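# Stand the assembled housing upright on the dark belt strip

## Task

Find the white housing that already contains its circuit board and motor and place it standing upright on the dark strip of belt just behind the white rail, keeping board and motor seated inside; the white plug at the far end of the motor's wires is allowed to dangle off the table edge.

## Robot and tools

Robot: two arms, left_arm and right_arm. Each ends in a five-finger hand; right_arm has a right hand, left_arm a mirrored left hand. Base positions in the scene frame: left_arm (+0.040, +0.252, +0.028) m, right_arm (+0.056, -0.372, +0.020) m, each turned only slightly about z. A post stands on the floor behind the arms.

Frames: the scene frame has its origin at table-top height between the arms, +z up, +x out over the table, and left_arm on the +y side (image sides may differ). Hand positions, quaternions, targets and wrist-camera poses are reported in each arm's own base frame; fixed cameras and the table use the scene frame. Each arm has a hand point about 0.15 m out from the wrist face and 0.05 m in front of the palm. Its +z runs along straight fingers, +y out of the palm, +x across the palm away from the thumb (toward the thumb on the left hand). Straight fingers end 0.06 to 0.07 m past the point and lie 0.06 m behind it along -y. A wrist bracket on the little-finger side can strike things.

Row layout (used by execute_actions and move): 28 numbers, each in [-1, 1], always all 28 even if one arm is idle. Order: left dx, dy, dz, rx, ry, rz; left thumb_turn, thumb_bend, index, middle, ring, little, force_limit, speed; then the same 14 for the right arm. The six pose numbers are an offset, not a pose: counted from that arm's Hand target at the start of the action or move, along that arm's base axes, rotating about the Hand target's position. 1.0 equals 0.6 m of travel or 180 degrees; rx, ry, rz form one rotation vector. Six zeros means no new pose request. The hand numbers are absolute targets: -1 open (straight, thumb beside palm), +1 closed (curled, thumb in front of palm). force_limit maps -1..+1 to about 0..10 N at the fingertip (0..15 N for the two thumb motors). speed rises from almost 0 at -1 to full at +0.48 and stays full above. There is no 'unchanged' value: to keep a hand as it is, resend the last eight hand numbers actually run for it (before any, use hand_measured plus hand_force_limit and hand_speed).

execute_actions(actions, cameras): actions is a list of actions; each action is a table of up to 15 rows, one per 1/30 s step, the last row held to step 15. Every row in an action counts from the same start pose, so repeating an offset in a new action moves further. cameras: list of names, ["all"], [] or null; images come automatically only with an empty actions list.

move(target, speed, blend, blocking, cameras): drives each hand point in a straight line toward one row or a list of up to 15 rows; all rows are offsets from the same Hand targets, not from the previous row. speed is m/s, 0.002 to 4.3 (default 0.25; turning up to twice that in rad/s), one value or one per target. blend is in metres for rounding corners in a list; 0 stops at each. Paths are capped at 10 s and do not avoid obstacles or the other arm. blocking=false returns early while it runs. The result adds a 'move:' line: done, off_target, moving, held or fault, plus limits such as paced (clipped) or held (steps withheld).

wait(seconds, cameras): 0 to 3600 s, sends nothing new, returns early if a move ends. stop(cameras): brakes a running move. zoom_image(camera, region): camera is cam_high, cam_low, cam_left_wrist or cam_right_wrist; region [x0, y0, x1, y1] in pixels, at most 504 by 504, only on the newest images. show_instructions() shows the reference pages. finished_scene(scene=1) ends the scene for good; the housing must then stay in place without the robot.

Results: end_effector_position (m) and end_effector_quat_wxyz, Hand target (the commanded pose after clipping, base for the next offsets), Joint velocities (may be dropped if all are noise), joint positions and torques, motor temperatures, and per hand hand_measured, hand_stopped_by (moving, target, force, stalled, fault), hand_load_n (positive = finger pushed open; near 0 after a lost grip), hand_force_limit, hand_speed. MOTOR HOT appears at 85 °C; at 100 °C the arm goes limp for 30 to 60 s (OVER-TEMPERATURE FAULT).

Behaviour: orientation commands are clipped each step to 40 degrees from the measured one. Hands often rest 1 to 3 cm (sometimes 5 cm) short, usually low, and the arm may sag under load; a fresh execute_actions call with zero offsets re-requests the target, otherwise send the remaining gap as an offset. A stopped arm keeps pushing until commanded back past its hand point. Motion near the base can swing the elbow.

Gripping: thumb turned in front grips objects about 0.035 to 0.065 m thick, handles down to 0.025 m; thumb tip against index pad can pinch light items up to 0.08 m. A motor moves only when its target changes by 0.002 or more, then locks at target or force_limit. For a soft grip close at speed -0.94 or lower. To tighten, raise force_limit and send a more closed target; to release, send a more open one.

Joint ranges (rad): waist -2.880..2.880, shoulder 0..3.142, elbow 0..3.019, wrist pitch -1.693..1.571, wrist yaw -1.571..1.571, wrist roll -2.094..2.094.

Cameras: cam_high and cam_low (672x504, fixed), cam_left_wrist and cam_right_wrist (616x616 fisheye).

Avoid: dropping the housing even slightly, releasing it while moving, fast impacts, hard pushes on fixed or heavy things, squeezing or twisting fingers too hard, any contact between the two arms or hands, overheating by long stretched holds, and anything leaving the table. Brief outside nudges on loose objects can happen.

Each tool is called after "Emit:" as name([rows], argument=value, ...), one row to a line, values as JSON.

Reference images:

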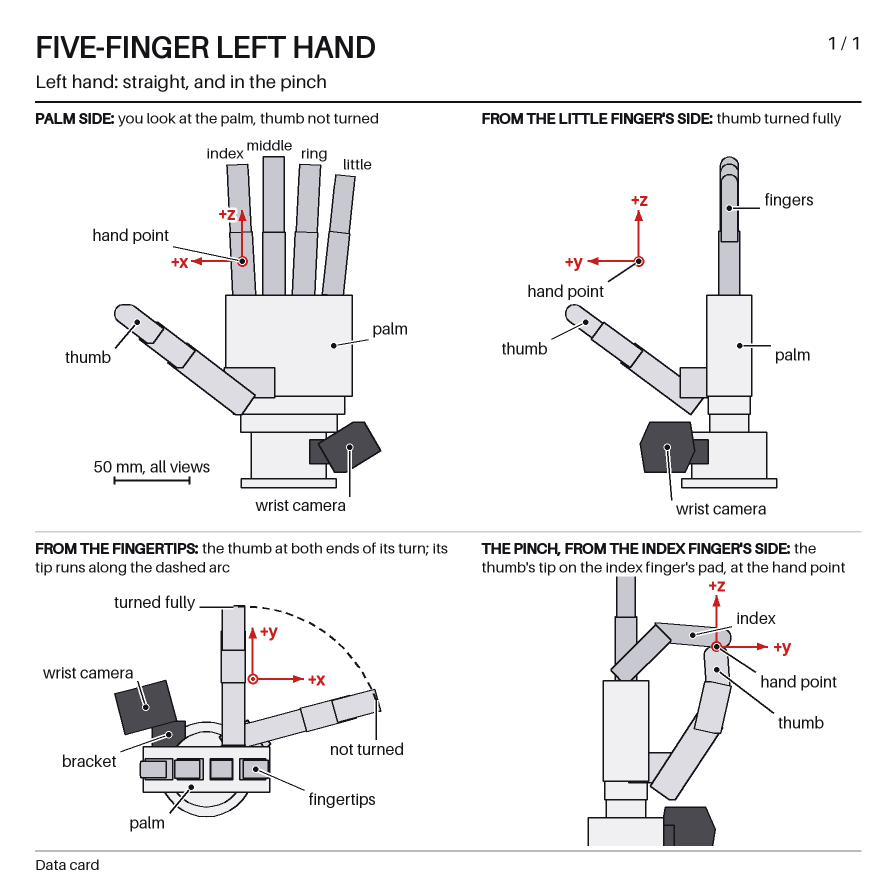

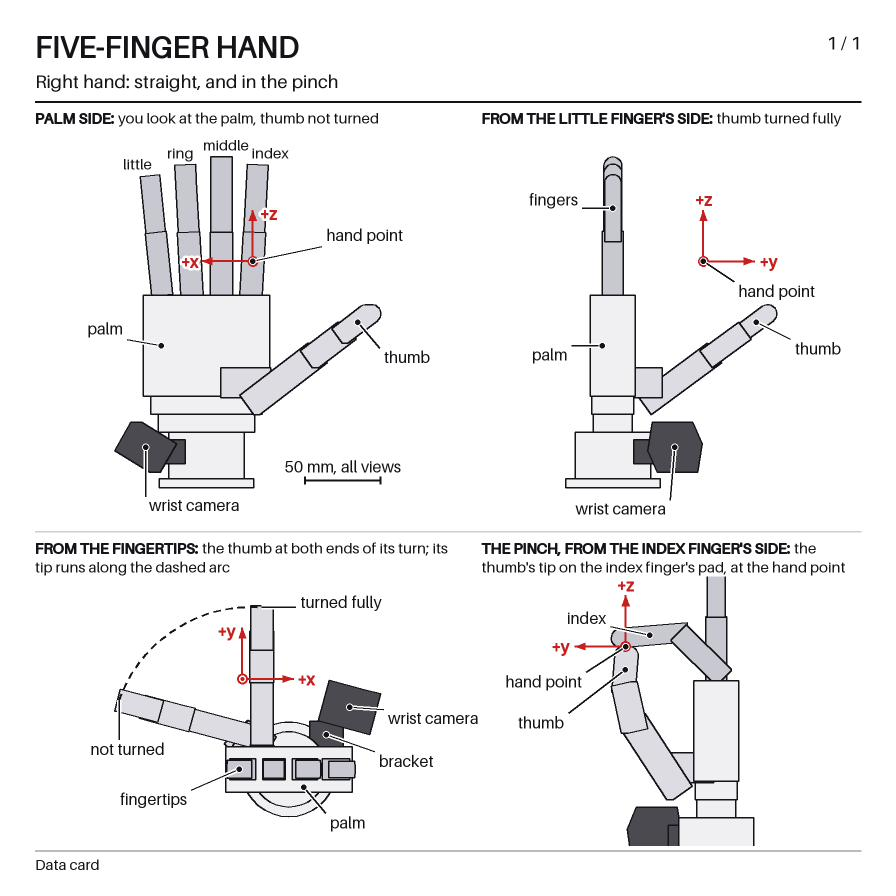

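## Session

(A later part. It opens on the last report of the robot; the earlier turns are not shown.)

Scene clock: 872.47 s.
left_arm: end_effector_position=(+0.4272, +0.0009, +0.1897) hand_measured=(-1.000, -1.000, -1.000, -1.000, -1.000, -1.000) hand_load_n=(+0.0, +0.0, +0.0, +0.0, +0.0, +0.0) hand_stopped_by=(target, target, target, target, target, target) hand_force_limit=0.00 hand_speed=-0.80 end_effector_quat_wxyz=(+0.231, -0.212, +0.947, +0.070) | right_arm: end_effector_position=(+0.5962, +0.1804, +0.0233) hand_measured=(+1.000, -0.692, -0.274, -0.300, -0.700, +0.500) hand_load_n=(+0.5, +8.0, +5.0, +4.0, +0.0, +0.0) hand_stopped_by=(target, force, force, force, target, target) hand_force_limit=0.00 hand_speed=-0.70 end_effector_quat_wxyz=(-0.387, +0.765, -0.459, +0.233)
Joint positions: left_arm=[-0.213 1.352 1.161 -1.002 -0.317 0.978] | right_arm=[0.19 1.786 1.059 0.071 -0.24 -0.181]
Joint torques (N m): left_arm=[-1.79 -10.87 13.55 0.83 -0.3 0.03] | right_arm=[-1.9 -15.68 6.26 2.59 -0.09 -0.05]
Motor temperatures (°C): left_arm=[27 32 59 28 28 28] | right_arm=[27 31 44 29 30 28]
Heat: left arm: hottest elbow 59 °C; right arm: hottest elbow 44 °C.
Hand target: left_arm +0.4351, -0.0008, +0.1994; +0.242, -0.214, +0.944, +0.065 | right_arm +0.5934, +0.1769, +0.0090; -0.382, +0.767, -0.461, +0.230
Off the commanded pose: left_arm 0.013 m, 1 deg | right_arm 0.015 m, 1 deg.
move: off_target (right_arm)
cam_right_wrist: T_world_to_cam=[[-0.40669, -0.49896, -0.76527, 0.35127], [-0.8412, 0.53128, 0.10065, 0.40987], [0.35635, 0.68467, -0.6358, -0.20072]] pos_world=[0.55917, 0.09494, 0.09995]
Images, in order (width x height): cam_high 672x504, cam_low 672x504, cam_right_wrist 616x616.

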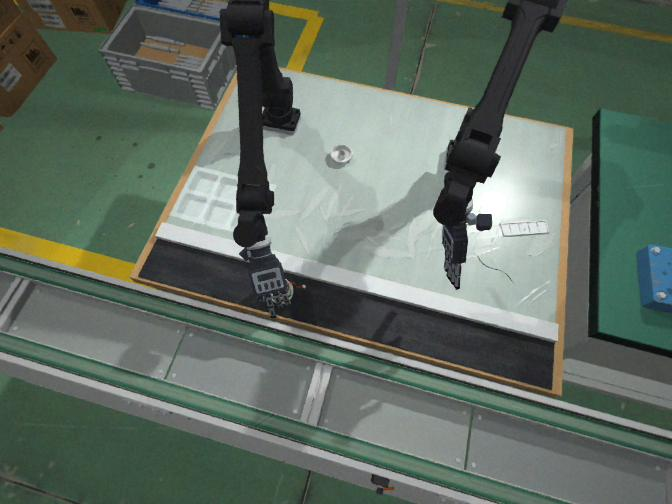

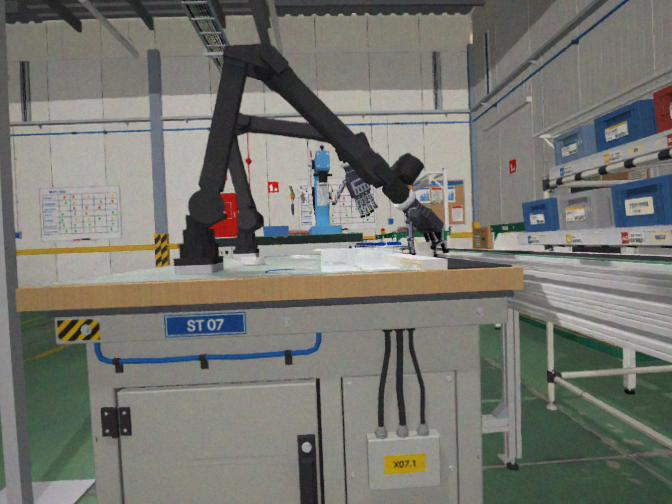

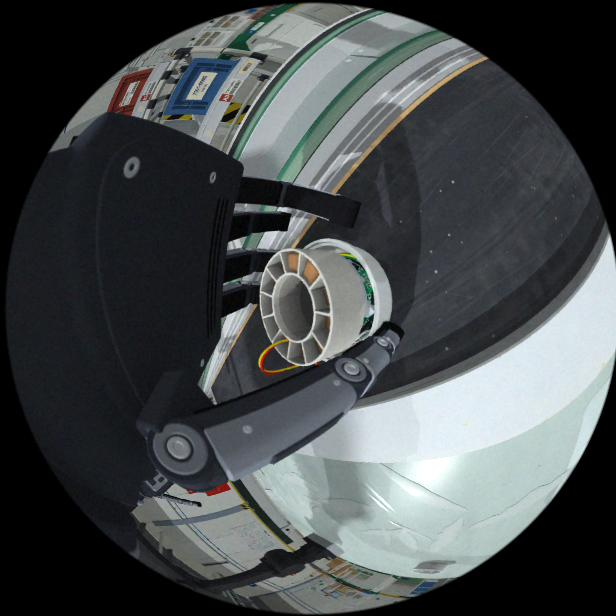

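Emit:
move(target=[0,0,0,0,0,0,-1,-1,-1,-1,-1,-1,0,-0.8,-0.002,0,0.01,-0.005,0.009,0,1,-0.65,-0.15,-0.15,-0.7,0.5,0,-0.7], speed=0.03, cameras=["cam_low","cam_right_wrist"])

Emit:
zoom_image(camera="cam_low", region=[390, 210, 470, 290])

Scene clock: 947.20 s.
left_arm: end_effector_position=(+0.4272, +0.0009, +0.1897) hand_measured=(-1.000, -1.000, -1.000, -1.000, -1.000, -1.000) hand_load_n=(+0.0, +0.0, -0.5, +0.0, +0.0, +0.0) hand_stopped_by=(target, target, target, target, target, target) hand_force_limit=0.00 hand_speed=-0.80 end_effector_quat_wxyz=(+0.231, -0.212, +0.947, +0.070) | right_arm: end_effector_position=(+0.5927, +0.1786, +0.0198) hand_measured=(+1.000, -0.692, -0.274, -0.300, -0.700, +0.500) hand_load_n=(+0.0, +7.5, +5.5, +6.5, +0.0, +0.0) hand_stopped_by=(target, force, force, force, target, target) hand_force_limit=0.00 hand_speed=-0.70 end_effector_quat_wxyz=(-0.379, +0.768, -0.463, +0.228)
Joint positions: left_arm=[-0.213 1.352 1.161 -1.002 -0.317 0.978] | right_arm=[0.19 1.786 1.059 0.052 -0.234 -0.183]
Joint torques (N m): left_arm=[-1.85 -10.87 13.56 0.85 -0.3 0.05] | right_arm=[-1.61 -16.5 8.35 0.85 0.06 -0.06]
Motor temperatures (°C): left_arm=[27 32 60 28 28 28] | right_arm=[27 30 41 29 30 28]
Heat: left arm: hottest elbow 60 °C; right arm: hottest elbow 41 °C.
Hand target: left_arm +0.4351, -0.0008, +0.1994; +0.242, -0.214, +0.944, +0.065 | right_arm +0.5921, +0.1769, +0.0147; -0.369, +0.773, -0.465, +0.223
Off the commanded pose: left_arm 0.013 m, 1 deg | right_arm 0.005 m, 1 deg.
move: done
cam_right_wrist: T_world_to_cam=[[-0.42144, -0.50394, -0.75394, 0.35568], [-0.83774, 0.5347, 0.11089, 0.40538], [0.34725, 0.67834, -0.64751, -0.19384]] pos_world=[0.55681, 0.09397, 0.0977]

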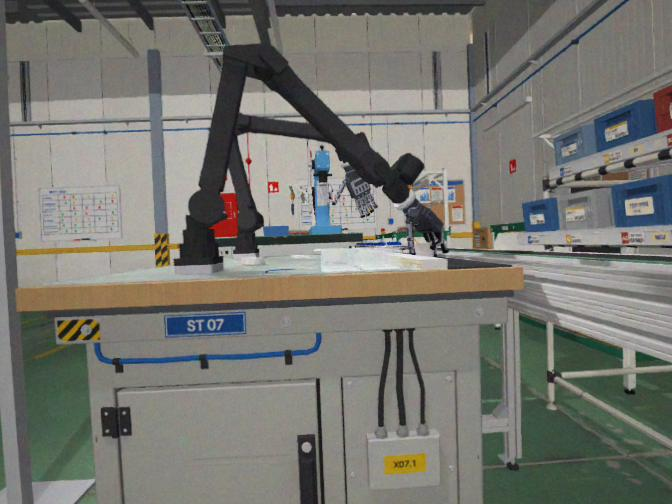

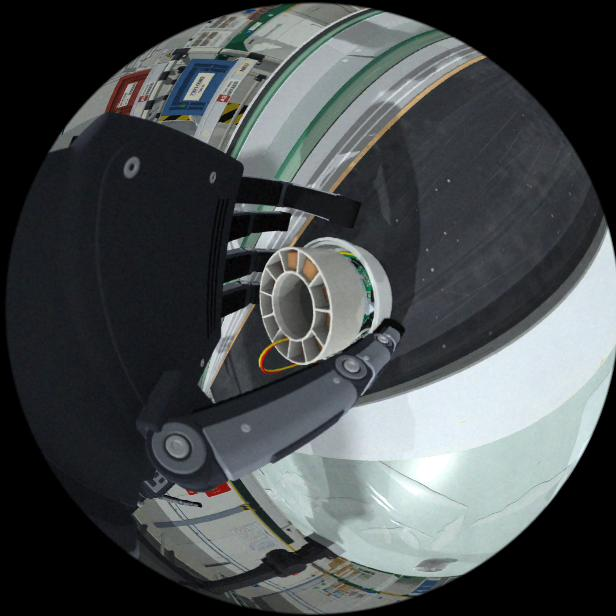

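Scaled by 6.300 from the camera's image (finer frame: 960x720).

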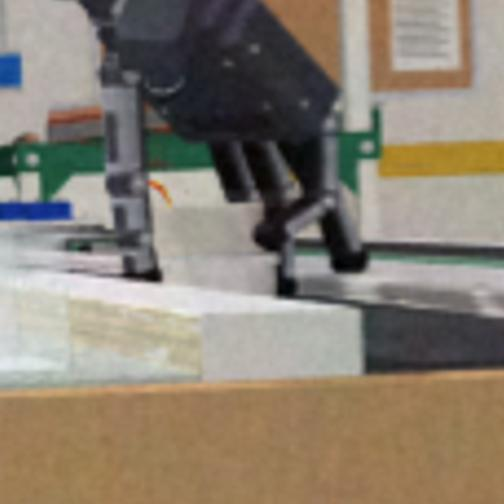

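Emit:
move(target=[0,0,0,0,0,0,-1,-1,-1,-1,-1,-1,0,-0.8,0,0,0.007,0.003,-0.005,0,1,-0.65,-0.15,-0.15,-0.7,0.5,0,-0.7], speed=0.03, cameras=["cam_low","cam_right_wrist","cam_high"])

Emit:
zoom_image(camera="cam_low", region=[390, 210, 470, 290])

Emit:
zoom_image(camera="cam_right_wrist", region=[200, 180, 450, 430])

Scene clock: 964.23 s.
left_arm: end_effector_position=(+0.4272, +0.0009, +0.1897) hand_measured=(-1.000, -1.000, -1.000, -1.000, -1.000, -1.000) hand_load_n=(+0.0, +0.0, +0.0, +0.0, +0.0, +0.0) hand_stopped_by=(target, target, target, target, target, target) hand_force_limit=0.00 hand_speed=-0.80 end_effector_quat_wxyz=(+0.231, -0.212, +0.947, +0.070) | right_arm: end_effector_position=(+0.5928, +0.1788, +0.0203) hand_measured=(+1.000, -0.692, -0.274, -0.300, -0.700, +0.500) hand_load_n=(+0.0, +7.5, +5.5, +7.0, +0.0, +0.0) hand_stopped_by=(target, force, force, force, target, target) hand_force_limit=0.00 hand_speed=-0.70 end_effector_quat_wxyz=(-0.380, +0.768, -0.463, +0.228)
Joint positions: left_arm=[-0.213 1.352 1.161 -1.002 -0.317 0.978] | right_arm=[0.19 1.786 1.059 0.052 -0.235 -0.183]
Joint torques (N m): left_arm=[-1.9 -10.81 13.61 0.88 -0.3 0.04] | right_arm=[-1.55 -17.08 7.51 1.63 -0.12 -0.04]
Motor temperatures (°C): left_arm=[27 32 60 28 28 28] | right_arm=[27 30 42 28 30 28]
Heat: left arm: hottest elbow 60 °C; right arm: hottest elbow 42 °C.
Hand target: left_arm +0.4351, -0.0008, +0.1994; +0.242, -0.214, +0.944, +0.065 | right_arm +0.5921, +0.1769, +0.0190; -0.377, +0.770, -0.463, +0.227
Off the commanded pose: left_arm 0.013 m, 1 deg | right_arm 0.002 m, 0 deg.
move: done
cam_right_wrist: T_world_to_cam=[[-0.42069, -0.50369, -0.75453, 0.3556], [-0.83808, 0.53421, 0.11066, 0.4056], [0.34734, 0.67891, -0.64687, -0.19374]] pos_world=[0.55681, 0.09397, 0.0981]
Images, in order (width x height): cam_high 672x504, cam_low 672x504, cam_right_wrist 616x616.

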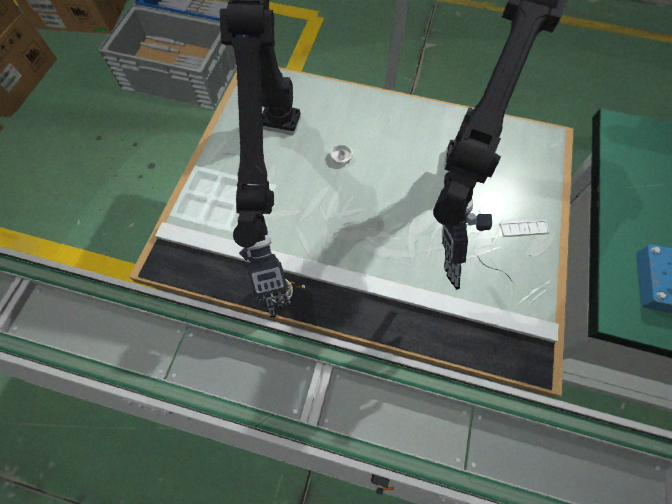

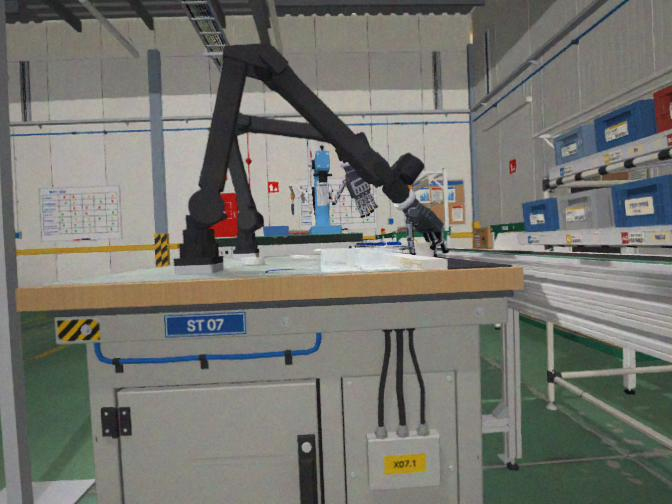

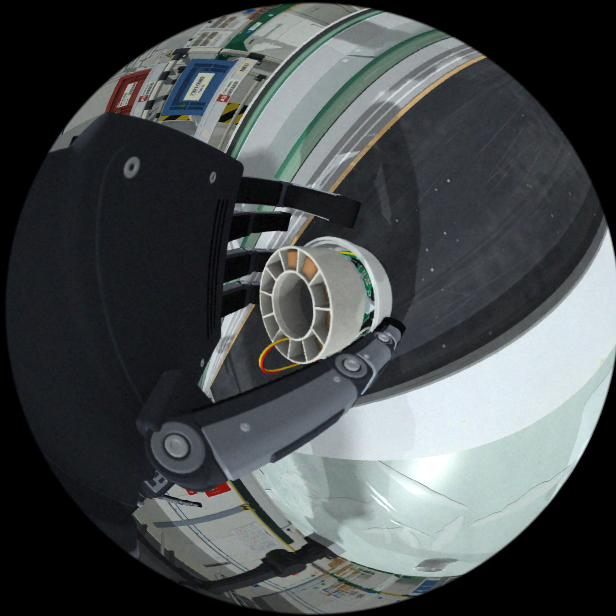

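Scaled by 6.300 from the camera's image (finer frame: 960x720).

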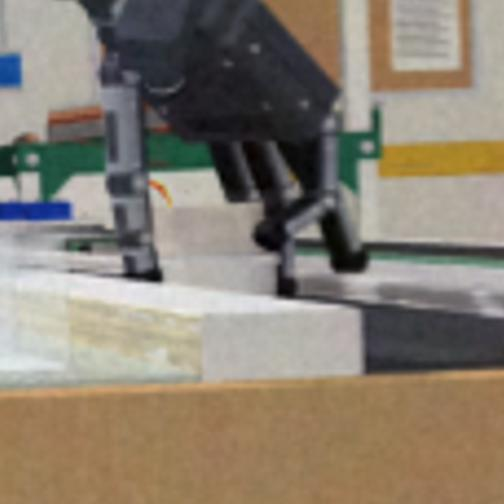

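Scaled by 2.016 from the camera's image (finer frame: 880x880).

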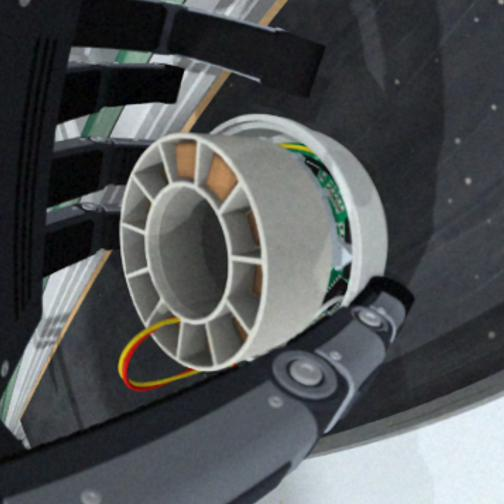

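Emit:
move(target=[0,0,0,0,0,0,-1,-1,-1,-1,-1,-1,0,-0.8,0,0,0,0,0,0,1,-0.78,-0.36,-0.39,-0.7,0.5,0,-0.93], cameras=["cam_low","cam_right_wrist"])

Emit:
zoom_image(camera="cam_low", region=[390, 210, 470, 290])

Emit:
zoom_image(camera="cam_right_wrist", region=[200, 180, 450, 430])

Scene clock: 977.40 s.
left_arm: end_effector_position=(+0.4272, +0.0009, +0.1897) hand_measured=(-1.000, -1.000, -1.000, -1.000, -1.000, -1.000) hand_load_n=(+0.0, +0.0, +0.0, +0.0, +0.0, +0.0) hand_stopped_by=(target, target, target, target, target, target) hand_force_limit=0.00 hand_speed=-0.80 end_effector_quat_wxyz=(+0.231, -0.212, +0.947, +0.070) | right_arm: end_effector_position=(+0.5927, +0.1789, +0.0213) hand_measured=(+1.000, -0.780, -0.360, -0.390, -0.700, +0.500) hand_load_n=(+0.0, +0.0, +0.0, -1.5, +0.0, +0.0) hand_stopped_by=(target, target, target, target, target, target) hand_force_limit=0.00 hand_speed=-0.93 end_effector_quat_wxyz=(-0.380, +0.768, -0.462, +0.228)
Joint positions: left_arm=[-0.213 1.352 1.161 -1.002 -0.317 0.978] | right_arm=[0.19 1.784 1.059 0.051 -0.236 -0.183]
Joint torques (N m): left_arm=[-1.96 -10.7 13.59 0.9 -0.3 0.04] | right_arm=[-1.73 -16.91 7.45 1.63 -0.11 -0.04]
Motor temperatures (°C): left_arm=[27 32 60 28 28 28] | right_arm=[27 30 42 28 30 28]
Heat: left arm: hottest elbow 60 °C; right arm: hottest elbow 42 °C.
Hand target: left_arm +0.4351, -0.0008, +0.1994; +0.242, -0.214, +0.944, +0.065 | right_arm +0.5921, +0.1770, +0.0190; -0.377, +0.770, -0.463, +0.227
Off the commanded pose: left_arm 0.013 m, 1 deg | right_arm 0.003 m, 1 deg.
move: done
cam_right_wrist: T_world_to_cam=[[-0.41965, -0.50345, -0.75527, 0.35587], [-0.83851, 0.53362, 0.11019, 0.40578], [0.34755, 0.67954, -0.64609, -0.19342]] pos_world=[0.55681, 0.09407, 0.0991]

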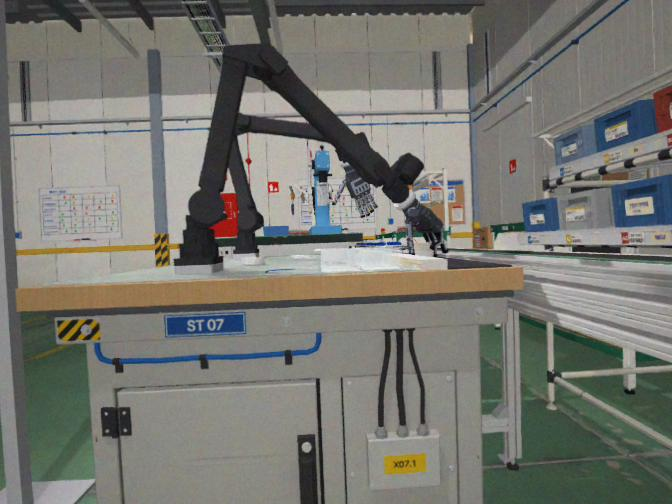

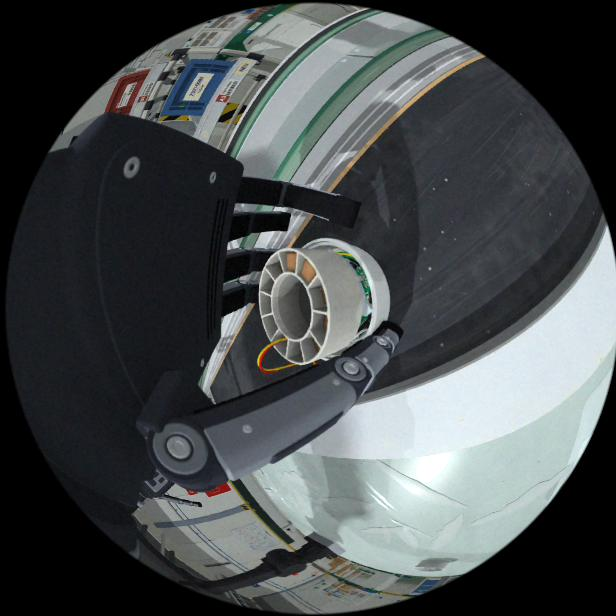

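Scaled by 6.300 from the camera's image (finer frame: 960x720).

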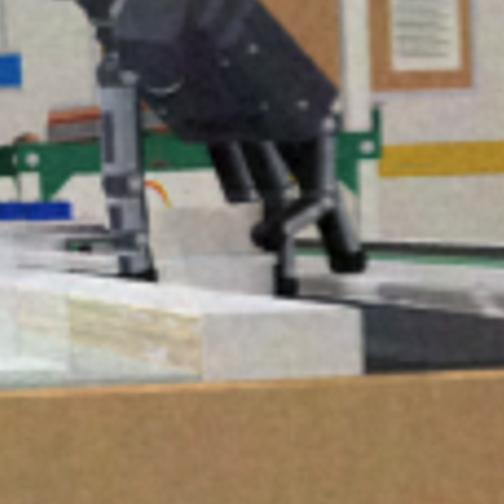

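Scaled by 2.016 from the camera's image (finer frame: 880x880).

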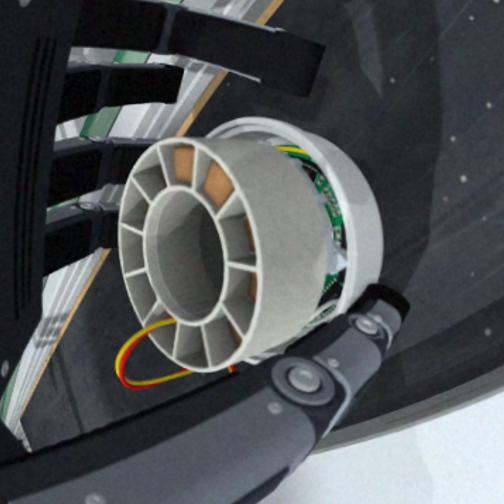

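Emit:
move(target=[0,0,0,0,0,0,-1,-1,-1,-1,-1,-1,0,-0.8,0,0,0,0,0,0,1,-1,-0.8,-0.8,-0.8,0.5,0,-0.85], cameras=["cam_low","cam_right_wrist","cam_high"])

Emit:
zoom_image(camera="cam_low", region=[390, 210, 470, 290])

Emit:
zoom_image(camera="cam_high", region=[240, 250, 330, 340])

Emit:
zoom_image(camera="cam_right_wrist", region=[200, 180, 450, 430])

Scene clock: 1011.77 s.
left_arm: end_effector_position=(+0.4272, +0.0009, +0.1897) hand_measured=(-1.000, -1.000, -1.000, -1.000, -1.000, -1.000) hand_load_n=(+0.0, +0.0, +0.0, +0.0, +0.0, +0.0) hand_stopped_by=(target, target, target, target, target, target) hand_force_limit=0.00 hand_speed=-0.80 end_effector_quat_wxyz=(+0.231, -0.212, +0.947, +0.070) | right_arm: end_effector_position=(+0.5924, +0.1788, +0.0211) hand_measured=(+1.000, -1.000, -0.800, -0.800, -0.800, +0.500) hand_load_n=(+0.0, +0.0, +0.0, +0.0, -0.5, +0.0) hand_stopped_by=(target, target, target, target, target, target) hand_force_limit=0.00 hand_speed=-0.85 end_effector_quat_wxyz=(-0.380, +0.768, -0.463, +0.228)
Joint positions: left_arm=[-0.213 1.352 1.161 -1.002 -0.317 0.978] | right_arm=[0.19 1.784 1.059 0.05 -0.236 -0.183]
Joint torques (N m): left_arm=[-1.85 -11.05 13.59 0.84 -0.3 0.03] | right_arm=[-1.49 -17.03 7.43 1.72 -0.11 -0.03]
Motor temperatures (°C): left_arm=[27 32 61 28 28 28] | right_arm=[27 32 42 28 30 28]
Heat: left arm: hottest elbow 61 °C; right arm: hottest elbow 42 °C.
Hand target: left_arm +0.4351, -0.0008, +0.1994; +0.242, -0.214, +0.944, +0.065 | right_arm +0.5921, +0.1770, +0.0190; -0.377, +0.770, -0.463, +0.227
Off the commanded pose: left_arm 0.013 m, 1 deg | right_arm 0.003 m, 0 deg.
move: done
cam_right_wrist: T_world_to_cam=[[-0.42074, -0.50364, -0.75454, 0.35615], [-0.83835, 0.53365, 0.11127, 0.40535], [0.34663, 0.67939, -0.64675, -0.19285]] pos_world=[0.55651, 0.09407, 0.0989]
Images, in order (width x height): cam_high 672x504, cam_low 672x504, cam_right_wrist 616x616.

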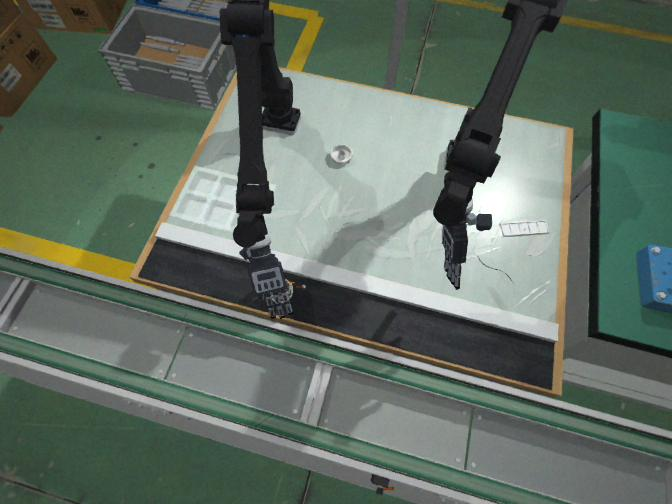

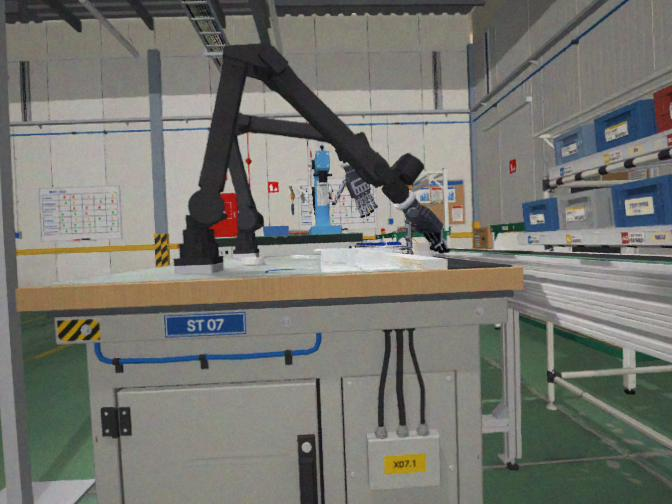

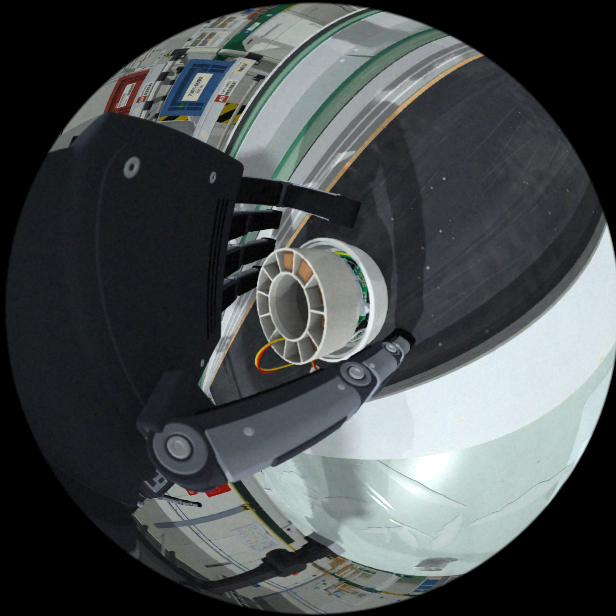

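Scaled by 6.300 from the camera's image (finer frame: 960x720).

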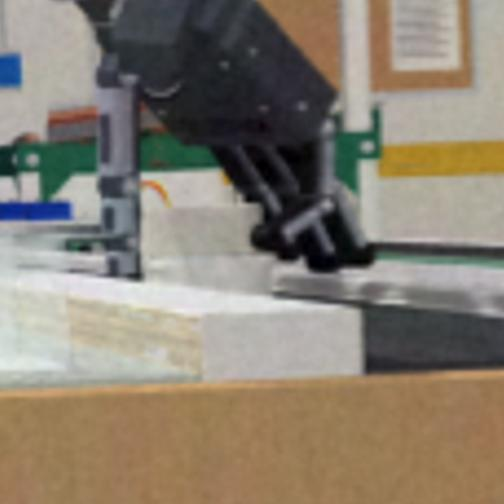

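Scaled by 5.600 from the camera's image (finer frame: 960x720).

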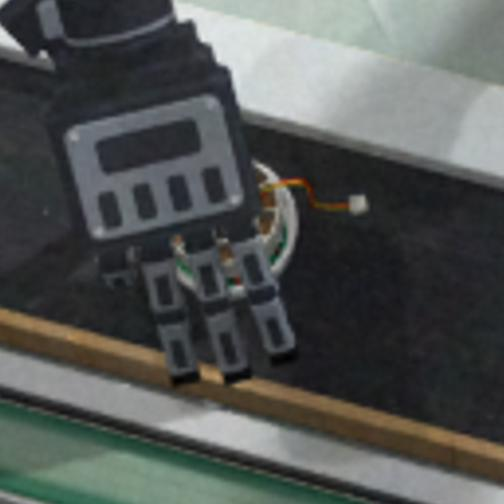

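Scaled by 2.016 from the camera's image (finer frame: 880x880).

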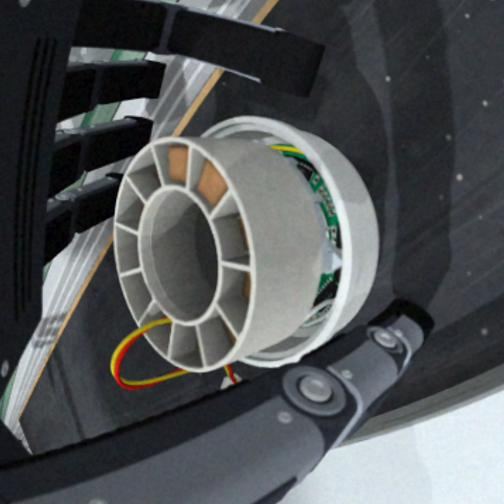

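Emit:
move(target=[0,0,0,0,0,0,-1,-1,-1,-1,-1,-1,0,-0.8,0.017,0.003,0.035,0,0,0,1,-1,-0.8,-0.8,-0.8,0.5,0,-0.85], speed=0.05, cameras=["cam_low","cam_right_wrist"])

Emit:
zoom_image(camera="cam_low", region=[390, 210, 470, 290])

Scene clock: 1030.07 s.
left_arm: end_effector_position=(+0.4272, +0.0009, +0.1897) hand_measured=(-1.000, -1.000, -1.000, -1.000, -1.000, -1.000) hand_load_n=(+0.0, +0.0, +0.0, +0.0, +0.0, +0.0) hand_stopped_by=(target, target, target, target, target, target) hand_force_limit=0.00 hand_speed=-0.80 end_effector_quat_wxyz=(+0.231, -0.212, +0.947, +0.070) | right_arm: end_effector_position=(+0.5806, +0.1766, +0.0130) hand_measured=(+1.000, -1.000, -0.800, -0.800, -0.800, +0.500) hand_load_n=(+0.0, +0.0, +0.0, +0.0, +0.0, +0.0) hand_stopped_by=(target, target, target, target, target, target) hand_force_limit=0.00 hand_speed=-0.85 end_effector_quat_wxyz=(-0.362, +0.776, -0.472, +0.208)
Joint positions: left_arm=[-0.213 1.352 1.161 -1.002 -0.317 0.978] | right_arm=[0.19 1.783 1.062 -0.012 -0.236 -0.183]
Joint torques (N m): left_arm=[-2.02 -10.7 13.59 0.88 -0.3 0.05] | right_arm=[-1.79 -18.49 10.78 1.63 -0.13 -0.05]
Motor temperatures (°C): left_arm=[27 32 61 28 28 28] | right_arm=[27 32 42 28 30 28]
Heat: left arm: hottest elbow 61 °C; right arm: hottest elbow 42 °C.
Hand target: left_arm +0.4351, -0.0008, +0.1994; +0.242, -0.214, +0.944, +0.065 | right_arm +0.6023, +0.1788, +0.0400; -0.377, +0.770, -0.463, +0.227
Off the commanded pose: left_arm 0.013 m, 1 deg | right_arm 0.035 m, 3 deg.
move: off_target (right_arm)
cam_right_wrist: T_world_to_cam=[[-0.46338, -0.51184, -0.72339, 0.36976], [-0.83072, 0.53509, 0.15353, 0.39239], [0.3085, 0.67208, -0.67315, -0.16873]] pos_world=[0.54936, 0.0927, 0.09366]

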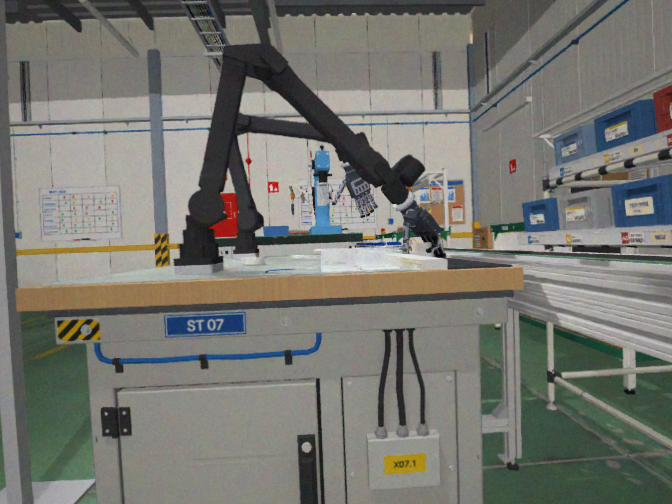

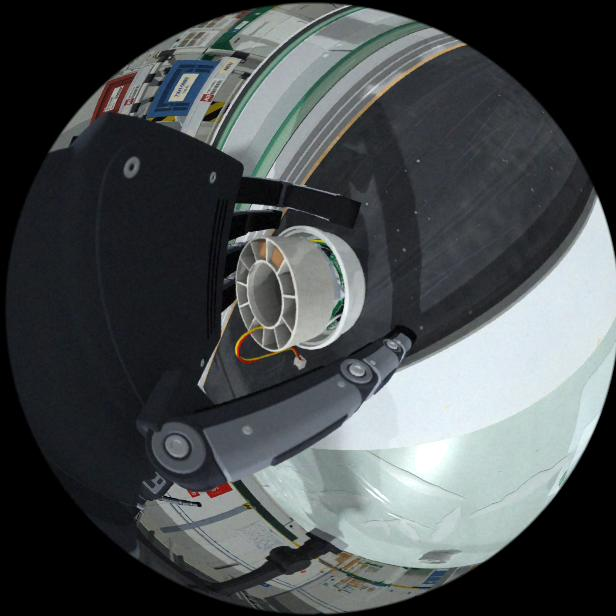

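Scaled by 6.300 from the camera's image (finer frame: 960x720).

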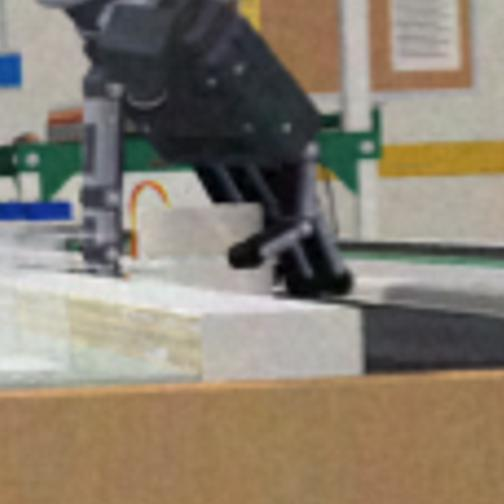

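Emit:
move(target=[0,0,0,0,0,0,-1,-1,-1,-1,-1,-1,0,-0.8,0.01,0.0,0.035,0.012,-0.021,0,1,-1,-0.8,-0.8,-0.8,0.5,0,-0.85], speed=0.05, cameras=["cam_low","cam_right_wrist"])

Emit:
zoom_image(camera="cam_low", region=[390, 210, 470, 290])

Scene clock: 1053.60 s.
left_arm: end_effector_position=(+0.4272, +0.0009, +0.1897) hand_measured=(-1.000, -1.000, -1.000, -1.000, -1.000, -1.000) hand_load_n=(+0.0, +0.0, +0.0, +0.0, +0.0, +0.0) hand_stopped_by=(target, target, target, target, target, target) hand_force_limit=0.00 hand_speed=-0.80 end_effector_quat_wxyz=(+0.231, -0.212, +0.947, +0.070) | right_arm: end_effector_position=(+0.5905, +0.1825, +0.0371) hand_measured=(+1.000, -1.000, -0.800, -0.800, -0.800, +0.500) hand_load_n=(+0.0, +0.0, +0.0, +0.0, +0.0, +0.0) hand_stopped_by=(target, target, target, target, target, target) hand_force_limit=0.00 hand_speed=-0.85 end_effector_quat_wxyz=(-0.390, +0.768, -0.457, +0.224)
Joint positions: left_arm=[-0.213 1.352 1.161 -1.002 -0.317 0.978] | right_arm=[0.19 1.755 1.062 0.029 -0.257 -0.182]
Joint torques (N m): left_arm=[-2.08 -10.93 13.6 0.81 -0.31 0.04] | right_arm=[-2.78 -18.55 9.31 2.59 -0.22 0.09]
Motor temperatures (°C): left_arm=[27 32 61 28 28 28] | right_arm=[27 33 43 28 30 28]
Heat: left arm: hottest elbow 61 °C; right arm: hottest elbow 43 °C.
Hand target: left_arm +0.4351, -0.0008, +0.1994; +0.242, -0.214, +0.944, +0.065 | right_arm +0.6083, +0.1787, +0.0610; -0.406, +0.755, -0.455, +0.243
Off the commanded pose: left_arm 0.013 m, 1 deg | right_arm 0.030 m, 3 deg.
move: off_target (right_arm)
cam_right_wrist: T_world_to_cam=[[-0.4068, -0.49827, -0.76567, 0.36051], [-0.84755, 0.51858, 0.11283, 0.40823], [0.34084, 0.69485, -0.63326, -0.18415]] pos_world=[0.55541, 0.09589, 0.11336]

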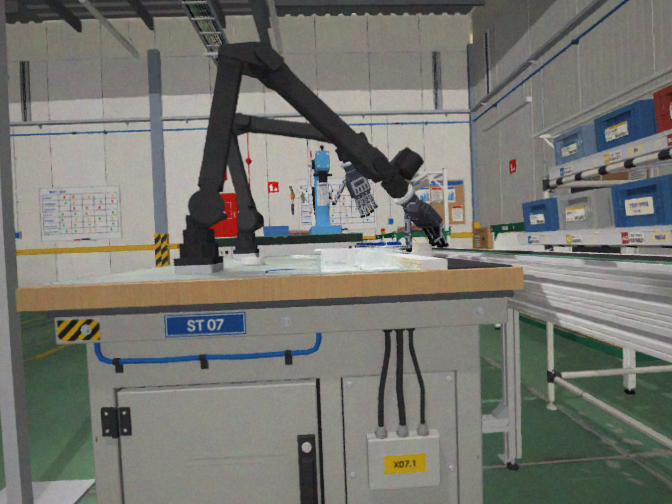

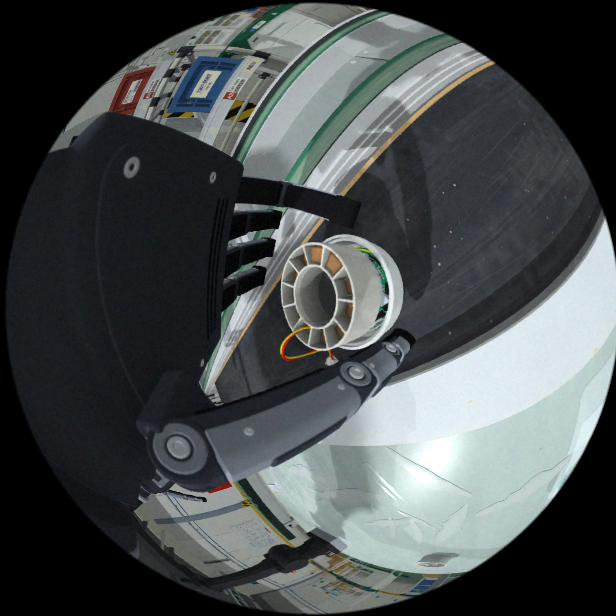

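Scaled by 6.300 from the camera's image (finer frame: 960x720).

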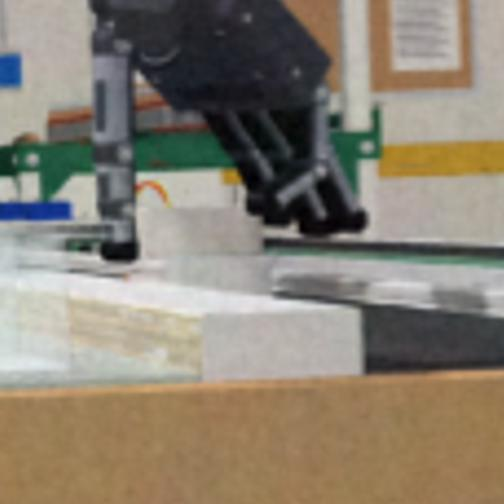

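Emit:
move(target=[0,0,0,0,0,0,-1,-1,-1,-1,-1,-1,0,-0.8,0.0,0.0,0.1,0,0,0,1,-1,-0.8,-0.8,-0.8,0.5,0,-0.85], speed=0.08, cameras=["cam_low","cam_right_wrist","cam_high"])

Emit:
zoom_image(camera="cam_low", region=[390, 210, 470, 290])

Emit:
zoom_image(camera="cam_high", region=[240, 250, 330, 340])

Scene clock: 1065.10 s.
left_arm: end_effector_position=(+0.4272, +0.0009, +0.1897) hand_measured=(-1.000, -1.000, -1.000, -1.000, -1.000, -1.000) hand_load_n=(+0.0, +0.0, +0.0, +0.0, +0.0, +0.0) hand_stopped_by=(target, target, target, target, target, target) hand_force_limit=0.00 hand_speed=-0.80 end_effector_quat_wxyz=(+0.231, -0.212, +0.947, +0.070) | right_arm: end_effector_position=(+0.5871, +0.1819, +0.0910) hand_measured=(+1.000, -1.000, -0.800, -0.800, -0.800, +0.500) hand_load_n=(+0.0, +0.0, +0.0, +0.0, +0.0, +0.0) hand_stopped_by=(target, target, target, target, target, target) hand_force_limit=0.00 hand_speed=-0.85 end_effector_quat_wxyz=(-0.391, +0.767, -0.456, +0.225)
Joint positions: left_arm=[-0.213 1.352 1.161 -1.002 -0.317 0.978] | right_arm=[0.19 1.66 1.104 -0.103 -0.257 -0.181]
Joint torques (N m): left_arm=[-1.9 -10.93 13.6 0.85 -0.3 0.04] | right_arm=[-2.78 -17.32 11.88 1.81 -0.21 0.06]
Motor temperatures (°C): left_arm=[27 32 61 28 28 28] | right_arm=[27 33 43 28 30 28]
Heat: left arm: hottest elbow 61 °C; right arm: hottest elbow 43 °C.
Hand target: left_arm +0.4351, -0.0008, +0.1994; +0.242, -0.214, +0.944, +0.065 | right_arm +0.6084, +0.1787, +0.1210; -0.406, +0.755, -0.454, +0.243
Off the commanded pose: left_arm 0.013 m, 1 deg | right_arm 0.037 m, 3 deg.
move: off_target (right_arm)
cam_right_wrist: T_world_to_cam=[[-0.40462, -0.49714, -0.76755, 0.39874], [-0.84767, 0.51883, 0.11081, 0.39986], [0.34314, 0.69546, -0.63134, -0.15014]] pos_world=[0.5518, 0.09519, 0.16695]
Images, in order (width x height): cam_high 672x504, cam_low 672x504, cam_right_wrist 616x616.

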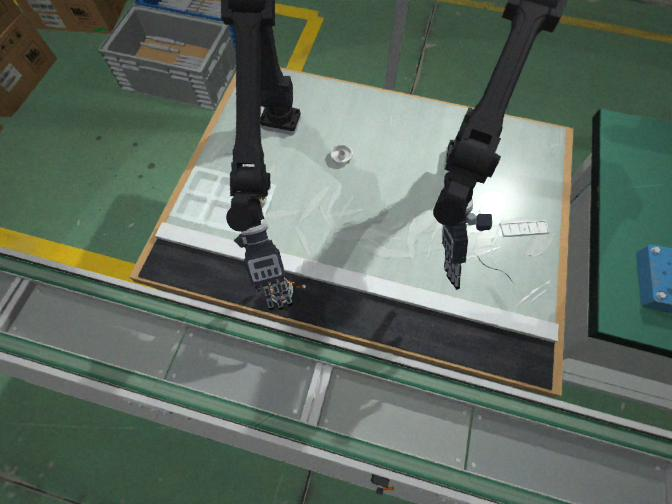

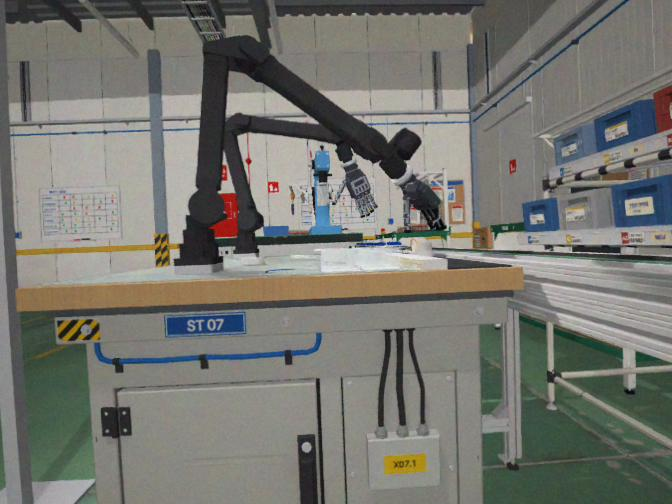

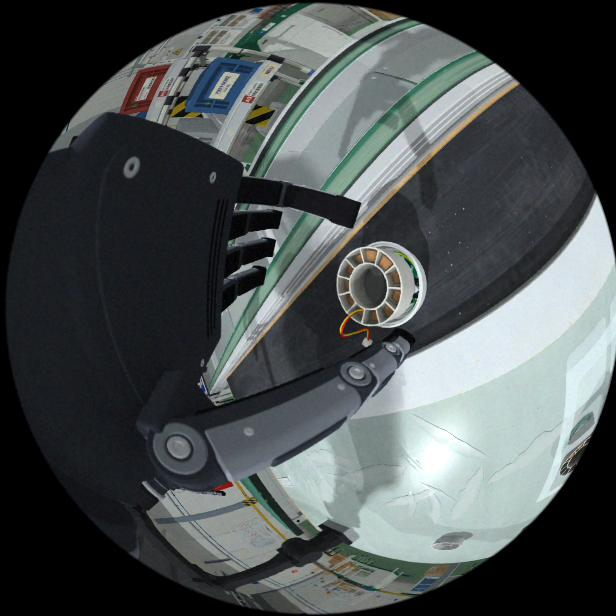

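Scaled by 6.300 from the camera's image (finer frame: 960x720).

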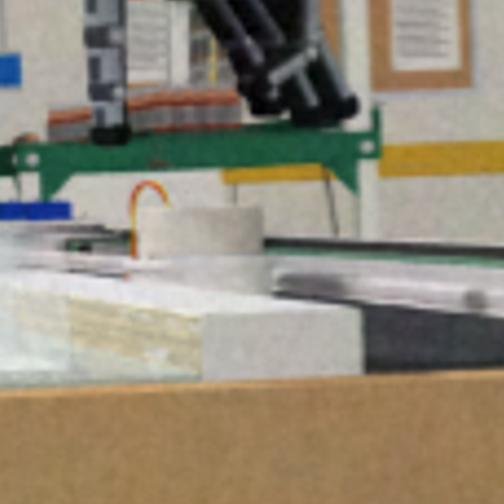

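Scaled by 5.600 from the camera's image (finer frame: 960x720).

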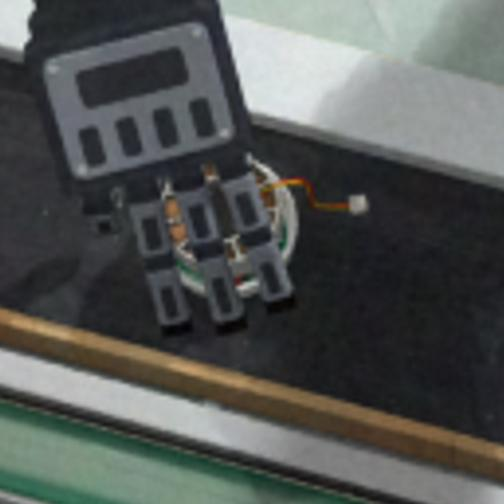

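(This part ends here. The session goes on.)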